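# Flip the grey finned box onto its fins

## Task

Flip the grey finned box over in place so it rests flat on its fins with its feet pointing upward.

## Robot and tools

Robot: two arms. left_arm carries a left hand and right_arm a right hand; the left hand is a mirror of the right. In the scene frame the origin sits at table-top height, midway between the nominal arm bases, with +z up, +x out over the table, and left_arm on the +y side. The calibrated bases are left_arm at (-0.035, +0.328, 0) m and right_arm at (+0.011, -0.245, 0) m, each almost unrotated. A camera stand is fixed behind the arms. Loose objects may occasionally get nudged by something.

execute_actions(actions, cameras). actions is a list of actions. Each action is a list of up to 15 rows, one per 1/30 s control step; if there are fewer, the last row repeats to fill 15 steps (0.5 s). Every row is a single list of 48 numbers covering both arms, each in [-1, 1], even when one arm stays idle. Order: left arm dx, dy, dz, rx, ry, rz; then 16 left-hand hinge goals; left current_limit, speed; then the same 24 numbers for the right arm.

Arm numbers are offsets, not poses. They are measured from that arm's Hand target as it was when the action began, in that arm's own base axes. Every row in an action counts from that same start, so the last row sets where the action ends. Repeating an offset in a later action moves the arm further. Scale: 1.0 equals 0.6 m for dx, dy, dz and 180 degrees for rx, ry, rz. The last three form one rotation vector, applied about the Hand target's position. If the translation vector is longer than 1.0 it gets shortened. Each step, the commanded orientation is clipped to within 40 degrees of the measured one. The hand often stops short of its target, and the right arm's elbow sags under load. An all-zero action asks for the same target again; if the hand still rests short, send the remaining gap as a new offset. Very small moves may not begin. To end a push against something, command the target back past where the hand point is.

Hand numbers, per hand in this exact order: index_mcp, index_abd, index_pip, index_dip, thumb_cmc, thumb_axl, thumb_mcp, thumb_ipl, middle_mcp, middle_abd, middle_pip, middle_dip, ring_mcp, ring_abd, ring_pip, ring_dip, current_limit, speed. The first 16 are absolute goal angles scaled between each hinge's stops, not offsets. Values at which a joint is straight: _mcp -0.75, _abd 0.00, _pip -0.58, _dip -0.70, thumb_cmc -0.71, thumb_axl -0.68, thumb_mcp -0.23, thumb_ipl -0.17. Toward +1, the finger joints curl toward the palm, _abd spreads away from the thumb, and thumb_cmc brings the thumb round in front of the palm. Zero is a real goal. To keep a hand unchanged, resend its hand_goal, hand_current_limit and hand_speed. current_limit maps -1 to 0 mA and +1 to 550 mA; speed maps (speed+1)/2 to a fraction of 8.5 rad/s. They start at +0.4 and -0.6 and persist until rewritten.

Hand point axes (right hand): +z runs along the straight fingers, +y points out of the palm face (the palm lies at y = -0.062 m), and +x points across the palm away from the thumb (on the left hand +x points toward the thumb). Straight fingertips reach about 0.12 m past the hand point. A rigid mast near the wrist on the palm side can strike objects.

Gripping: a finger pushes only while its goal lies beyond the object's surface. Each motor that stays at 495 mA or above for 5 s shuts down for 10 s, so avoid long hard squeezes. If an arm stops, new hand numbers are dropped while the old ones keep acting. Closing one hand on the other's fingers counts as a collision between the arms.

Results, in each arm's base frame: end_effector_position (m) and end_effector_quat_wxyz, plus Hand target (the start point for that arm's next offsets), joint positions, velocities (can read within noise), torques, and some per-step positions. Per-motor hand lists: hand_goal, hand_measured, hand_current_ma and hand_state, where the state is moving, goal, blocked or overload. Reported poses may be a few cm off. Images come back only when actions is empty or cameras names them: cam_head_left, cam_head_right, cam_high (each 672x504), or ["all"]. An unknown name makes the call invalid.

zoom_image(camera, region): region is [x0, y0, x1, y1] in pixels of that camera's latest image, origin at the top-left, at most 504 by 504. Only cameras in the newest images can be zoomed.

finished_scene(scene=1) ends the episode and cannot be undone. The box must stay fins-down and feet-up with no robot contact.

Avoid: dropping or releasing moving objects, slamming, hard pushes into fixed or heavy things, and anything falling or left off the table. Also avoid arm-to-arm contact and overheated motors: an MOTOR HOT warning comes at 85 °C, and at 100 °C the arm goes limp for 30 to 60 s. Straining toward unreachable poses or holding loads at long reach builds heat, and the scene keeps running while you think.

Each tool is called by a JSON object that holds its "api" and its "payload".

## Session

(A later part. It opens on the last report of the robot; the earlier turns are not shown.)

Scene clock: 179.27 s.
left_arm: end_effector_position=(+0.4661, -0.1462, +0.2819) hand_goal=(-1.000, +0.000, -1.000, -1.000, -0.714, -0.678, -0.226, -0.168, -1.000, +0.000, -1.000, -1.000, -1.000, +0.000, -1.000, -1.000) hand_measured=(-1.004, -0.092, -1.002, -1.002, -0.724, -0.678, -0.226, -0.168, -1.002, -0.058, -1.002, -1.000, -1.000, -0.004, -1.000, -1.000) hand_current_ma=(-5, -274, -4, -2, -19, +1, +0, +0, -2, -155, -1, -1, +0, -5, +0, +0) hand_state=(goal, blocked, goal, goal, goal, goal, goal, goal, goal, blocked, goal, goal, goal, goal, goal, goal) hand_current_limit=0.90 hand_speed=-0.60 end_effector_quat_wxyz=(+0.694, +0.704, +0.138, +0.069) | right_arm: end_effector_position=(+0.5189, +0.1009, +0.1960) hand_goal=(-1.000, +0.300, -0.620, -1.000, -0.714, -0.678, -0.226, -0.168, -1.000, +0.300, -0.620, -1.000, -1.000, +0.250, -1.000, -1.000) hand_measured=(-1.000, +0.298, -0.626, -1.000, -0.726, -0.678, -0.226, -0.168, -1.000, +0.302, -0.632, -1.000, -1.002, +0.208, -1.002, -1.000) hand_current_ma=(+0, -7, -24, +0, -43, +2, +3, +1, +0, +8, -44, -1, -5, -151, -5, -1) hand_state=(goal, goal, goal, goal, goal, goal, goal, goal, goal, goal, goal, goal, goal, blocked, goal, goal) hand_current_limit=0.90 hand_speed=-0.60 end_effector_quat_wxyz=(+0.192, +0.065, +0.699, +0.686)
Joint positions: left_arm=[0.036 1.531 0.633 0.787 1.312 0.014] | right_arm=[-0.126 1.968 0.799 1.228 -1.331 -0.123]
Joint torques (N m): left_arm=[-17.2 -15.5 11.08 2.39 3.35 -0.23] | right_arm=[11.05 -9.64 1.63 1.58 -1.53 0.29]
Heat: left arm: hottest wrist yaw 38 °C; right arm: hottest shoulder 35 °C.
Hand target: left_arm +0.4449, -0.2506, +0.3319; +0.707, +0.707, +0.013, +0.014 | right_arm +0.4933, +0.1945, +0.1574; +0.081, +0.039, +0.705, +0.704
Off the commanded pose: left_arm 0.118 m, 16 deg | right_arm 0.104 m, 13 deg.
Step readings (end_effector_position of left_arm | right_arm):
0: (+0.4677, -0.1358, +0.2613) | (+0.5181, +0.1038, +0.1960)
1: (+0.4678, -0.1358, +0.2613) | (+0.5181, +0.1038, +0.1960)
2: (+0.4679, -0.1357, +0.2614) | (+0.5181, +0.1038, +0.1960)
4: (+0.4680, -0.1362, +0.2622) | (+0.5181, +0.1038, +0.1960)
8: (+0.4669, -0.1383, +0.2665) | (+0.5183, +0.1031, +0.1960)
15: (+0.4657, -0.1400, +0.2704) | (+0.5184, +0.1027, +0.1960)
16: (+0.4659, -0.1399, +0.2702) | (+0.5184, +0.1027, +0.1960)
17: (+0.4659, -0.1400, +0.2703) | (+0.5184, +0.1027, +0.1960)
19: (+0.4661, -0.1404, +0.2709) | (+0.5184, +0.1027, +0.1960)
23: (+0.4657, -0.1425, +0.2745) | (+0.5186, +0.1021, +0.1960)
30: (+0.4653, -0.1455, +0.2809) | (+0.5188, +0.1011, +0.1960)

{"api": "execute_actions", "payload": {"actions": [[[0.0,-0.0133,0.0,0,0,0,-1,0,-1,-1,-0.714,-0.678,-0.226,-0.168,-1,0,-1,-1,-1,0,-1,-1,0.9,-0.6,0,-0.01,0,0,0,0.0,-1,0.3,-0.62,-1,-0.714,-0.678,-0.226,-0.168,-1,0.3,-0.62,-1,-1,0.25,-1,-1,0.9,-0.6]]], "cameras": ["cam_high", "cam_head_left"]}}

{"api": "zoom_image", "payload": {"camera": "cam_head_left", "region": [140, 170, 340, 290]}}

{"api": "zoom_image", "payload": {"camera": "cam_high", "region": [220, 170, 400, 330]}}

Scene clock: 180.67 s.
left_arm: end_effector_position=(+0.4660, -0.1559, +0.2966) hand_goal=(-1.000, +0.000, -1.000, -1.000, -0.714, -0.678, -0.226, -0.168, -1.000, +0.000, -1.000, -1.000, -1.000, +0.000, -1.000, -1.000) hand_measured=(-1.004, -0.092, -1.002, -1.002, -0.724, -0.678, -0.226, -0.168, -1.002, -0.058, -1.002, -1.000, -1.000, -0.004, -1.000, -1.000) hand_current_ma=(-5, -274, -4, -2, -19, +1, +0, +0, -2, -155, -1, -1, +0, -4, +0, +0) hand_state=(goal, blocked, goal, goal, goal, goal, goal, goal, goal, blocked, goal, goal, goal, goal, goal, goal) hand_current_limit=0.90 hand_speed=-0.60 end_effector_quat_wxyz=(+0.696, +0.704, +0.122, +0.078) | right_arm: end_effector_position=(+0.5190, +0.0973, +0.1951) hand_goal=(-1.000, +0.300, -0.620, -1.000, -0.714, -0.678, -0.226, -0.168, -1.000, +0.300, -0.620, -1.000, -1.000, +0.250, -1.000, -1.000) hand_measured=(-1.000, +0.298, -0.626, -1.000, -0.726, -0.678, -0.226, -0.168, -1.000, +0.300, -0.634, -1.000, -1.002, +0.206, -1.002, -1.000) hand_current_ma=(+0, -7, -24, +0, -43, +2, +3, +1, +0, -2, -55, -1, -5, -156, -4, -1) hand_state=(goal, goal, goal, goal, goal, goal, goal, goal, goal, goal, goal, goal, goal, blocked, goal, goal) hand_current_limit=0.90 hand_speed=-0.60 end_effector_quat_wxyz=(+0.194, +0.066, +0.699, +0.685)
Joint positions: left_arm=[0.013 1.514 0.651 0.787 1.299 0.014] | right_arm=[-0.134 1.97 0.799 1.228 -1.334 -0.127]
Joint torques (N m): left_arm=[-16.67 -14.33 10.47 2.14 2.97 -0.18] | right_arm=[11.4 -9.47 1.26 1.52 -1.88 0.32]
Heat: left arm: hottest wrist yaw 38 °C; right arm: hottest shoulder 35 °C.
Hand target: left_arm +0.4449, -0.2586, +0.3319; +0.707, +0.707, +0.013, +0.014 | right_arm +0.4934, +0.1884, +0.1573; +0.081, +0.039, +0.705, +0.704
Off the commanded pose: left_arm 0.111 m, 15 deg | right_arm 0.102 m, 14 deg.
Step readings (end_effector_position of left_arm | right_arm):
0: (+0.4661, -0.1462, +0.2819) | (+0.5189, +0.1009, +0.1960)
1: (+0.4662, -0.1461, +0.2819) | (+0.5189, +0.1009, +0.1960)
2: (+0.4663, -0.1463, +0.2819) | (+0.5189, +0.1007, +0.1960)
4: (+0.4664, -0.1468, +0.2824) | (+0.5188, +0.1004, +0.1960)
8: (+0.4658, -0.1488, +0.2857) | (+0.5187, +0.0997, +0.1960)
15: (+0.4658, -0.1529, +0.2921) | (+0.5187, +0.0982, +0.1960)
Images, in order (width x height): cam_head_left 672x504, cam_high 672x504.

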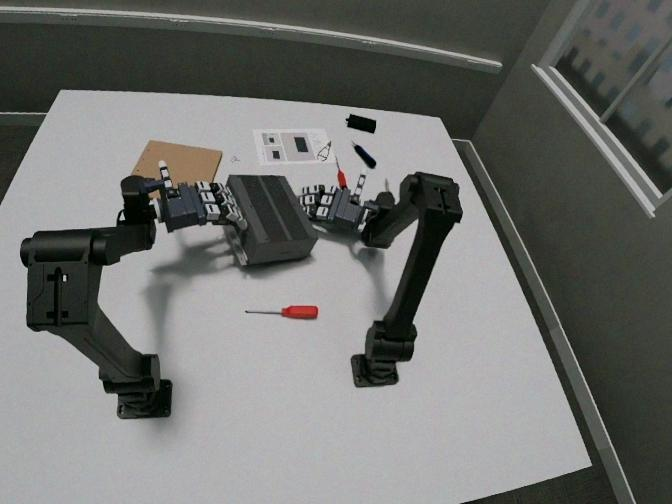

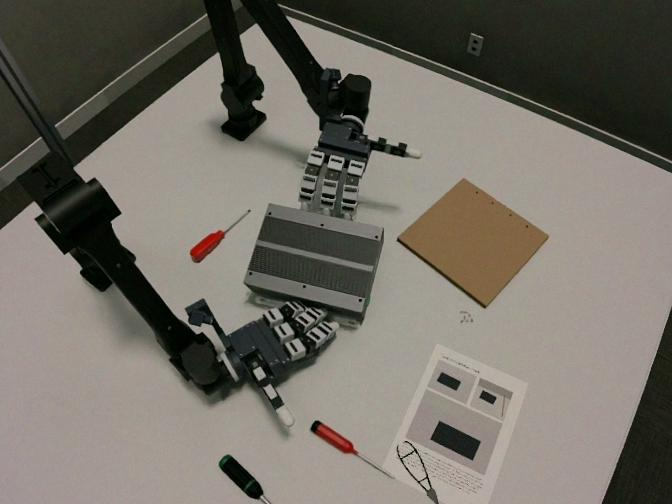

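Scaled by 2.520.

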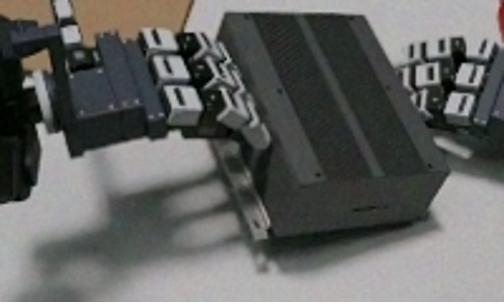

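Scaled by 2.800.

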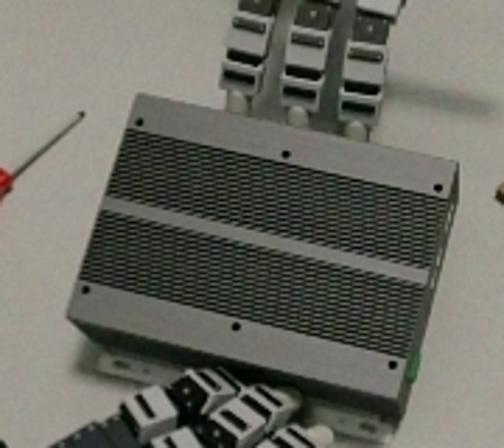

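{"api": "execute_actions", "payload": {"actions": [[[0.0,-0.01,-0.015,0,0,0,-1,0,-1,-1,-0.714,-0.678,-0.226,-0.168,-1,0,-1,-1,-1,0,-1,-1,0.9,-0.6,0,-0.0133,0,0,0,0.0,-1,0.3,-0.62,-1,-0.714,-0.678,-0.226,-0.168,-1,0.3,-0.62,-1,-1,0.25,-1,-1,0.9,-0.6]]]}}

Scene clock: 181.77 s.
left_arm: end_effector_position=(+0.4672, -0.1589, +0.2992) hand_goal=(-1.000, +0.000, -1.000, -1.000, -0.714, -0.678, -0.226, -0.168, -1.000, +0.000, -1.000, -1.000, -1.000, +0.000, -1.000, -1.000) hand_measured=(-1.004, -0.092, -1.002, -1.002, -0.724, -0.678, -0.226, -0.168, -1.002, -0.058, -1.002, -1.000, -1.000, -0.004, -1.000, -1.000) hand_current_ma=(-5, -274, -4, -2, -19, +1, +0, +0, -2, -155, -1, -1, +0, -4, +0, +0) hand_state=(goal, blocked, goal, goal, goal, goal, goal, goal, goal, blocked, goal, goal, goal, goal, goal, goal) hand_current_limit=0.90 hand_speed=-0.60 end_effector_quat_wxyz=(+0.696, +0.704, +0.119, +0.080) | right_arm: end_effector_position=(+0.5189, +0.0954, +0.1954) hand_goal=(-1.000, +0.300, -0.620, -1.000, -0.714, -0.678, -0.226, -0.168, -1.000, +0.300, -0.620, -1.000, -1.000, +0.250, -1.000, -1.000) hand_measured=(-1.000, +0.298, -0.626, -1.000, -0.726, -0.678, -0.226, -0.168, -1.000, +0.296, -0.638, -1.000, -1.002, +0.206, -1.002, -1.000) hand_current_ma=(+0, -7, -24, +0, -43, +2, +3, +1, +0, -10, -69, -1, -5, -158, -3, -1) hand_state=(goal, goal, goal, goal, goal, goal, goal, goal, goal, goal, goal, goal, goal, blocked, goal, goal) hand_current_limit=0.90 hand_speed=-0.60 end_effector_quat_wxyz=(+0.194, +0.063, +0.700, +0.685)
Joint positions: left_arm=[0.006 1.514 0.658 0.787 1.294 0.014] | right_arm=[-0.138 1.971 0.802 1.228 -1.343 -0.128]
Joint torques (N m): left_arm=[-17.14 -12.45 10.02 2.61 2.55 -0.11] | right_arm=[10.75 -10.11 1.28 1.36 -2.18 0.3]
Heat: left arm: hottest wrist yaw 38 °C; right arm: hottest shoulder 35 °C.
Hand target: left_arm +0.4449, -0.2646, +0.3230; +0.707, +0.707, +0.013, +0.014 | right_arm +0.4933, +0.1804, +0.1574; +0.081, +0.039, +0.705, +0.704
Off the commanded pose: left_arm 0.111 m, 14 deg | right_arm 0.097 m, 13 deg.
Step readings (end_effector_position of left_arm | right_arm):
0: (+0.4660, -0.1559, +0.2966) | (+0.5190, +0.0973, +0.1951)
1: (+0.4660, -0.1559, +0.2966) | (+0.5189, +0.0973, +0.1951)
2: (+0.4661, -0.1560, +0.2966) | (+0.5187, +0.0972, +0.1951)
4: (+0.4664, -0.1565, +0.2967) | (+0.5187, +0.0967, +0.1953)
8: (+0.4668, -0.1575, +0.2978) | (+0.5188, +0.0963, +0.1953)
15: (+0.4671, -0.1587, +0.2990) | (+0.5189, +0.0956, +0.1954)

{"api": "execute_actions", "payload": {"actions": [[[0.0017,-0.02,-0.0,0,0,0,-1,0,-1,-1,-0.714,-0.678,-0.226,-0.168,-1,0,-1,-1,-1,0,-1,-1,0.9,-0.6,0,-0.0133,0,0,0,0.0,-1,0.3,-0.62,-1,-0.714,-0.678,-0.226,-0.168,-1,0.3,-0.62,-1,-1,0.25,-1,-1,0.9,-0.6]]]}}

Scene clock: 182.73 s.
left_arm: end_effector_position=(+0.4682, -0.1693, +0.3007) hand_goal=(-1.000, +0.000, -1.000, -1.000, -0.714, -0.678, -0.226, -0.168, -1.000, +0.000, -1.000, -1.000, -1.000, +0.000, -1.000, -1.000) hand_measured=(-1.002, -0.092, -1.002, -1.002, -0.724, -0.678, -0.226, -0.168, -1.002, -0.058, -1.002, -1.000, -1.000, -0.004, -1.000, -1.000) hand_current_ma=(-5, -274, -3, -2, -19, +1, +0, +0, -2, -158, -1, -1, +0, -5, +0, +0) hand_state=(goal, blocked, goal, goal, goal, goal, goal, goal, goal, blocked, goal, goal, goal, goal, goal, goal) hand_current_limit=0.90 hand_speed=-0.60 end_effector_quat_wxyz=(+0.695, +0.704, +0.118, +0.082) | right_arm: end_effector_position=(+0.5193, +0.0862, +0.1956) hand_goal=(-1.000, +0.300, -0.620, -1.000, -0.714, -0.678, -0.226, -0.168, -1.000, +0.300, -0.620, -1.000, -1.000, +0.250, -1.000, -1.000) hand_measured=(-1.000, +0.298, -0.626, -1.000, -0.726, -0.678, -0.226, -0.168, -1.000, +0.292, -0.640, -1.000, -1.002, +0.200, -1.002, -1.000) hand_current_ma=(+0, -7, -24, +0, -43, +2, +3, +1, +0, -22, -76, -1, -5, -180, -3, -1) hand_state=(goal, goal, goal, goal, goal, goal, goal, goal, goal, goal, goal, goal, goal, blocked, goal, goal) hand_current_limit=0.90 hand_speed=-0.60 end_effector_quat_wxyz=(+0.197, +0.063, +0.700, +0.684)
Joint positions: left_arm=[-0.021 1.514 0.662 0.787 1.266 0.014] | right_arm=[-0.158 1.973 0.807 1.228 -1.359 -0.13]
Joint torques (N m): left_arm=[-17.38 -12.1 10.28 2.77 2.52 -0.09] | right_arm=[10.52 -10.4 1.06 0.98 -2.22 0.3]
Heat: left arm: hottest wrist yaw 38 °C; right arm: hottest shoulder 35 °C.
Hand target: left_arm +0.4461, -0.2765, +0.3229; +0.707, +0.707, +0.013, +0.014 | right_arm +0.4933, +0.1725, +0.1574; +0.081, +0.039, +0.705, +0.704
Off the commanded pose: left_arm 0.112 m, 14 deg | right_arm 0.098 m, 14 deg.
Step readings (end_effector_position of left_arm | right_arm):
0: (+0.4672, -0.1589, +0.2992) | (+0.5189, +0.0954, +0.1954)
1: (+0.4673, -0.1588, +0.2991) | (+0.5189, +0.0954, +0.1954)
2: (+0.4674, -0.1591, +0.2991) | (+0.5188, +0.0953, +0.1954)
4: (+0.4676, -0.1607, +0.2991) | (+0.5188, +0.0940, +0.1956)
8: (+0.4677, -0.1658, +0.2989) | (+0.5193, +0.0893, +0.1956)
15: (+0.4681, -0.1692, +0.3005) | (+0.5193, +0.0864, +0.1956)

{"api": "execute_actions", "payload": {"actions": [[[0.0,0.0,0.015,0,0,0,-1,0,-1,-1,-0.714,-0.678,-0.226,-0.168,-1,0,-1,-1,-1,0,-1,-1,0.9,-0.6,0,0.0167,0,0,0,0.0,-1,0.3,-0.62,-1,-0.714,-0.678,-0.226,-0.168,-1,0.3,-0.62,-1,-1,0.25,-1,-1,0.9,-0.6]]], "cameras": ["cam_high", "cam_head_left"]}}

{"api": "zoom_image", "payload": {"camera": "cam_head_left", "region": [140, 170, 340, 290]}}

{"api": "zoom_image", "payload": {"camera": "cam_high", "region": [220, 170, 400, 330]}}

Scene clock: 183.87 s.
left_arm: end_effector_position=(+0.4687, -0.1709, +0.3030) hand_goal=(-1.000, +0.000, -1.000, -1.000, -0.714, -0.678, -0.226, -0.168, -1.000, +0.000, -1.000, -1.000, -1.000, +0.000, -1.000, -1.000) hand_measured=(-1.002, -0.092, -1.002, -1.002, -0.724, -0.678, -0.226, -0.168, -1.002, -0.058, -1.002, -1.000, -1.000, -0.004, -1.000, -1.000) hand_current_ma=(-5, -274, -3, -2, -19, +1, +0, +0, -2, -158, -1, -1, +0, -5, +0, +0) hand_state=(goal, blocked, goal, goal, goal, goal, goal, goal, goal, blocked, goal, goal, goal, goal, goal, goal) hand_current_limit=0.90 hand_speed=-0.60 end_effector_quat_wxyz=(+0.696, +0.704, +0.117, +0.082) | right_arm: end_effector_position=(+0.5197, +0.0860, +0.1956) hand_goal=(-1.000, +0.300, -0.620, -1.000, -0.714, -0.678, -0.226, -0.168, -1.000, +0.300, -0.620, -1.000, -1.000, +0.250, -1.000, -1.000) hand_measured=(-1.000, +0.298, -0.626, -1.000, -0.726, -0.678, -0.226, -0.168, -1.000, +0.294, -0.640, -1.000, -1.002, +0.200, -1.002, -1.000) hand_current_ma=(+0, -7, -24, +0, -43, +2, +3, +1, +0, -15, -76, -1, -5, -180, -3, -1) hand_state=(goal, goal, goal, goal, goal, goal, goal, goal, goal, goal, goal, goal, goal, blocked, goal, goal) hand_current_limit=0.90 hand_speed=-0.60 end_effector_quat_wxyz=(+0.197, +0.064, +0.700, +0.684)
Joint positions: left_arm=[-0.024 1.51 0.667 0.78 1.265 0.014] | right_arm=[-0.158 1.973 0.807 1.228 -1.357 -0.13]
Joint torques (N m): left_arm=[-17.55 -13.33 10.54 1.87 2.52 -0.14] | right_arm=[11.58 -9.82 0.77 0.96 -1.63 0.28]
Motor temperatures (°C): left_arm=[34 33 37 28 39 28] | right_arm=[31 35 31 31 32 26]
Heat: left arm: hottest wrist yaw 39 °C; right arm: hottest shoulder 35 °C.
Hand target: left_arm +0.4460, -0.2766, +0.3320; +0.707, +0.707, +0.013, +0.014 | right_arm +0.4933, +0.1825, +0.1574; +0.081, +0.039, +0.705, +0.704
Off the commanded pose: left_arm 0.112 m, 14 deg | right_arm 0.107 m, 14 deg.
Step readings (end_effector_position of left_arm | right_arm):
0: (+0.4682, -0.1693, +0.3007) | (+0.5193, +0.0862, +0.1956)
1: (+0.4682, -0.1693, +0.3007) | (+0.5193, +0.0862, +0.1956)
2: (+0.4683, -0.1693, +0.3008) | (+0.5193, +0.0862, +0.1956)
4: (+0.4684, -0.1695, +0.3012) | (+0.5195, +0.0861, +0.1956)
8: (+0.4684, -0.1702, +0.3021) | (+0.5197, +0.0860, +0.1956)
15: (+0.4686, -0.1709, +0.3029) | (+0.5197, +0.0860, +0.1956)
Images, in order (width x height): cam_head_left 672x504, cam_high 672x504.

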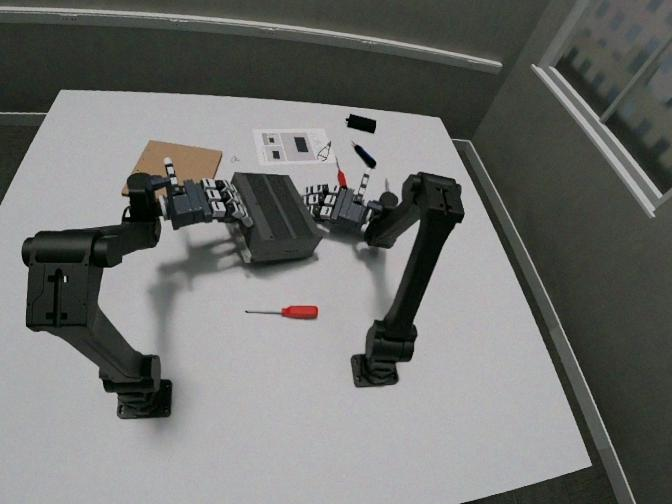

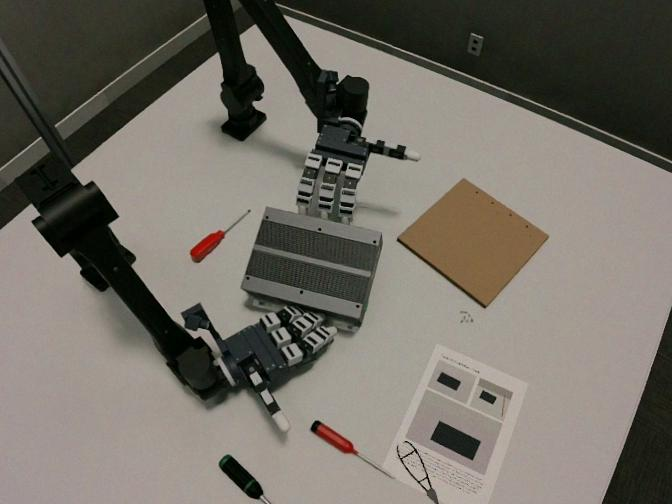

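Scaled by 2.520.

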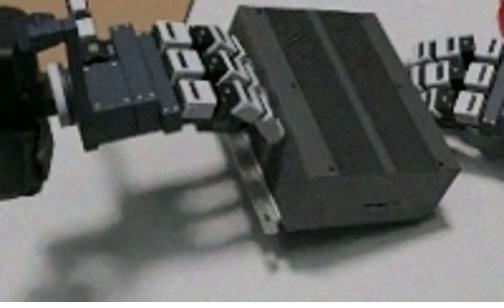

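Scaled by 2.800.

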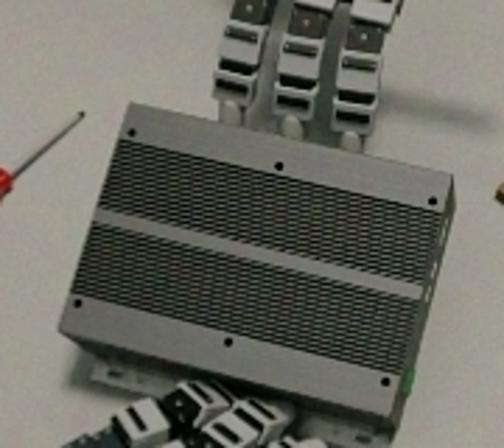

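{"api": "execute_actions", "payload": {"actions": [[[0.0,-0.0067,0.0117,0,0,0,-1,0,-1,-1,-0.714,-0.678,-0.226,-0.168,-1,0,-1,-1,-1,0,-1,-1,0.9,-0.6,0,0.01,0,0,0,0.0,-1,0.3,-0.62,-1,-0.714,-0.678,-0.226,-0.168,-1,0.3,-0.62,-1,-1,0.25,-1,-1,0.9,-0.6]],[[0.0,-0.0067,0.01,0,0,0,-1,0,-1,-1,-0.714,-0.678,-0.226,-0.168,-1,0,-1,-1,-1,0,-1,-1,0.9,-0.6,0,0.0,0,0,0,0.0,-1,0.3,-0.62,-1,-0.714,-0.678,-0.226,-0.168,-1,0.3,-0.62,-1,-1,0.25,-1,-1,0.9,-0.6]]]}}

Scene clock: 185.73 s.
left_arm: end_effector_position=(+0.4683, -0.1937, +0.3337) hand_goal=(-1.000, +0.000, -1.000, -1.000, -0.714, -0.678, -0.226, -0.168, -1.000, +0.000, -1.000, -1.000, -1.000, +0.000, -1.000, -1.000) hand_measured=(-1.002, -0.092, -1.002, -1.002, -0.724, -0.678, -0.226, -0.168, -1.002, -0.058, -1.002, -1.000, -1.000, -0.010, -1.000, -1.000) hand_current_ma=(-3, -274, -3, -2, -19, +1, +0, +0, -1, -158, -1, -1, +0, -18, +0, +0) hand_state=(goal, blocked, goal, goal, goal, goal, goal, goal, goal, blocked, goal, goal, goal, goal, goal, goal) hand_current_limit=0.90 hand_speed=-0.60 end_effector_quat_wxyz=(+0.699, +0.704, +0.087, +0.093) | right_arm: end_effector_position=(+0.5218, +0.0836, +0.1921) hand_goal=(-1.000, +0.300, -0.620, -1.000, -0.714, -0.678, -0.226, -0.168, -1.000, +0.300, -0.620, -1.000, -1.000, +0.250, -1.000, -1.000) hand_measured=(-1.000, +0.298, -0.626, -1.000, -0.726, -0.678, -0.226, -0.168, -1.000, +0.300, -0.628, -1.000, -1.002, +0.208, -1.002, -0.962) hand_current_ma=(+0, -7, -22, +0, -43, +2, +3, +1, +0, -2, -25, -1, -6, -147, -3, +158) hand_state=(goal, goal, goal, goal, goal, goal, goal, goal, goal, goal, goal, goal, goal, blocked, goal, blocked) hand_current_limit=0.90 hand_speed=-0.60 end_effector_quat_wxyz=(+0.209, +0.067, +0.699, +0.680)
Joint positions: left_arm=[-0.075 1.475 0.715 0.743 1.241 0.024] | right_arm=[-0.161 1.981 0.807 1.228 -1.338 -0.15]
Joint torques (N m): left_arm=[-14.45 -12.28 9.28 1.57 2.61 -0.25] | right_arm=[11.58 -10.75 0.62 0.92 -2.11 0.44]
Heat: left arm: hottest wrist yaw 39 °C; right arm: hottest shoulder 35 °C.
Hand target: left_arm +0.4460, -0.2846, +0.3449; +0.707, +0.707, +0.013, +0.014 | right_arm +0.4933, +0.1885, +0.1573; +0.081, +0.039, +0.705, +0.704
Off the commanded pose: left_arm 0.094 m, 12 deg | right_arm 0.114 m, 15 deg.
Step readings (end_effector_position of left_arm | right_arm):
0: (+0.4687, -0.1709, +0.3030) | (+0.5197, +0.0860, +0.1956)
1: (+0.4688, -0.1708, +0.3029) | (+0.5198, +0.0860, +0.1956)
2: (+0.4690, -0.1709, +0.3030) | (+0.5199, +0.0859, +0.1956)
4: (+0.4693, -0.1713, +0.3037) | (+0.5202, +0.0857, +0.1956)
8: (+0.4693, -0.1735, +0.3064) | (+0.5206, +0.0856, +0.1957)
15: (+0.4699, -0.1758, +0.3096) | (+0.5211, +0.0850, +0.1957)
16: (+0.4700, -0.1758, +0.3098) | (+0.5211, +0.0849, +0.1957)
17: (+0.4702, -0.1759, +0.3098) | (+0.5211, +0.0849, +0.1957)
19: (+0.4705, -0.1763, +0.3105) | (+0.5212, +0.0847, +0.1957)
23: (+0.4708, -0.1786, +0.3134) | (+0.5214, +0.0839, +0.1957)
30: (+0.4704, -0.1848, +0.3211) | (+0.5223, +0.0833, +0.1927)

{"api": "execute_actions", "payload": {"actions": [], "cameras": ["cam_high", "cam_head_left", "cam_head_right"]}}

{"api": "zoom_image", "payload": {"camera": "cam_head_left", "region": [160, 160, 360, 280]}}

{"api": "zoom_image", "payload": {"camera": "cam_high", "region": [220, 170, 400, 330]}}

Scene clock: 186.23 s.
left_arm: end_effector_position=(+0.4683, -0.1937, +0.3337) hand_goal=(-1.000, +0.000, -1.000, -1.000, -0.714, -0.678, -0.226, -0.168, -1.000, +0.000, -1.000, -1.000, -1.000, +0.000, -1.000, -1.000) hand_measured=(-1.002, -0.092, -1.002, -1.002, -0.724, -0.678, -0.226, -0.168, -1.002, -0.058, -1.002, -1.000, -1.000, -0.010, -1.000, -1.000) hand_current_ma=(-3, -274, -3, -2, -19, +1, +0, +0, -1, -158, -1, -1, +0, -18, +0, +0) hand_state=(goal, blocked, goal, goal, goal, goal, goal, goal, goal, blocked, goal, goal, goal, goal, goal, goal) hand_current_limit=0.90 hand_speed=-0.60 end_effector_quat_wxyz=(+0.699, +0.704, +0.087, +0.093) | right_arm: end_effector_position=(+0.5218, +0.0836, +0.1921) hand_goal=(-1.000, +0.300, -0.620, -1.000, -0.714, -0.678, -0.226, -0.168, -1.000, +0.300, -0.620, -1.000, -1.000, +0.250, -1.000, -1.000) hand_measured=(-1.000, +0.298, -0.626, -1.000, -0.726, -0.678, -0.226, -0.168, -1.000, +0.300, -0.628, -1.000, -1.002, +0.208, -1.002, -0.962) hand_current_ma=(+0, -7, -22, +0, -43, +2, +3, +1, +0, -2, -25, -1, -6, -147, -3, +158) hand_state=(goal, goal, goal, goal, goal, goal, goal, goal, goal, goal, goal, goal, goal, blocked, goal, blocked) hand_current_limit=0.90 hand_speed=-0.60 end_effector_quat_wxyz=(+0.209, +0.067, +0.699, +0.680)
Joint positions: left_arm=[-0.075 1.475 0.715 0.743 1.241 0.024] | right_arm=[-0.161 1.981 0.807 1.228 -1.338 -0.15]
Joint velocities: within noise
Joint torques (N m): left_arm=[-14.51 -12.34 9.21 1.55 2.61 -0.25] | right_arm=[12.4 -10.93 0.64 1.05 -2.11 0.47]
Motor temperatures (°C): left_arm=[34 33 38 28 39 28] | right_arm=[31 35 31 31 32 26]
Heat: left arm: hottest wrist yaw 39 °C; right arm: hottest shoulder 35 °C.
Hand target: left_arm +0.4460, -0.2846, +0.3449; +0.707, +0.707, +0.013, +0.014 | right_arm +0.4933, +0.1885, +0.1573; +0.081, +0.039, +0.705, +0.704
Off the commanded pose: left_arm 0.094 m, 12 deg | right_arm 0.114 m, 15 deg.

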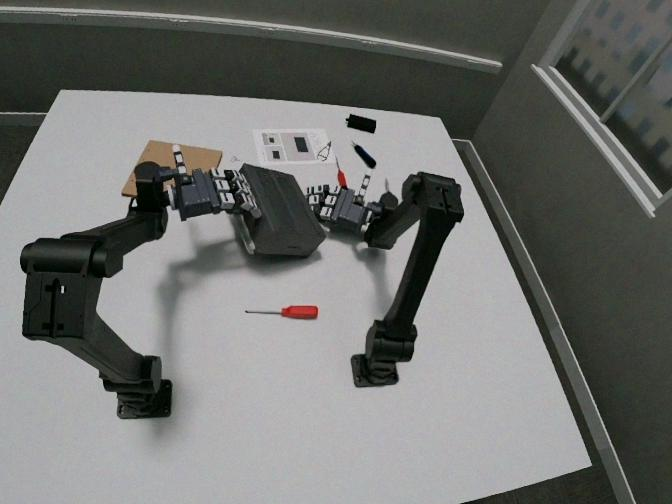

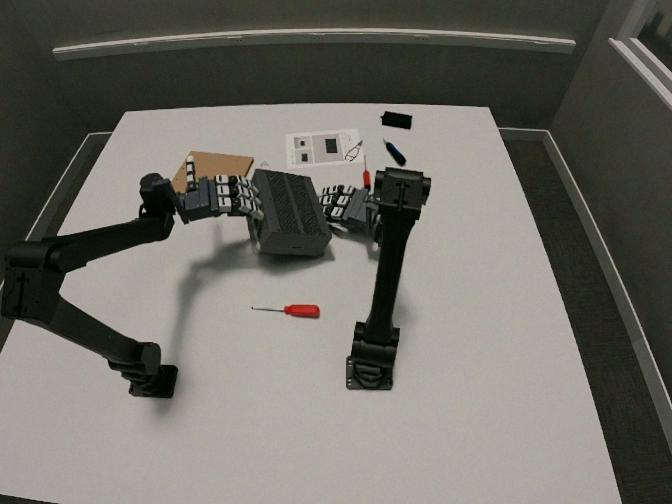

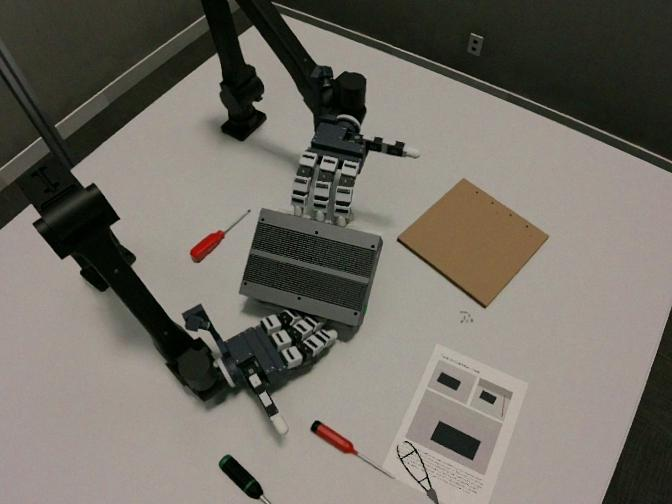

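Scaled by 2.520.

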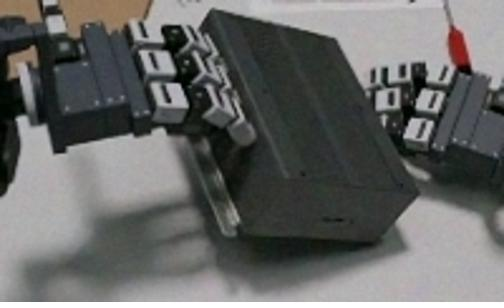

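Scaled by 2.800.

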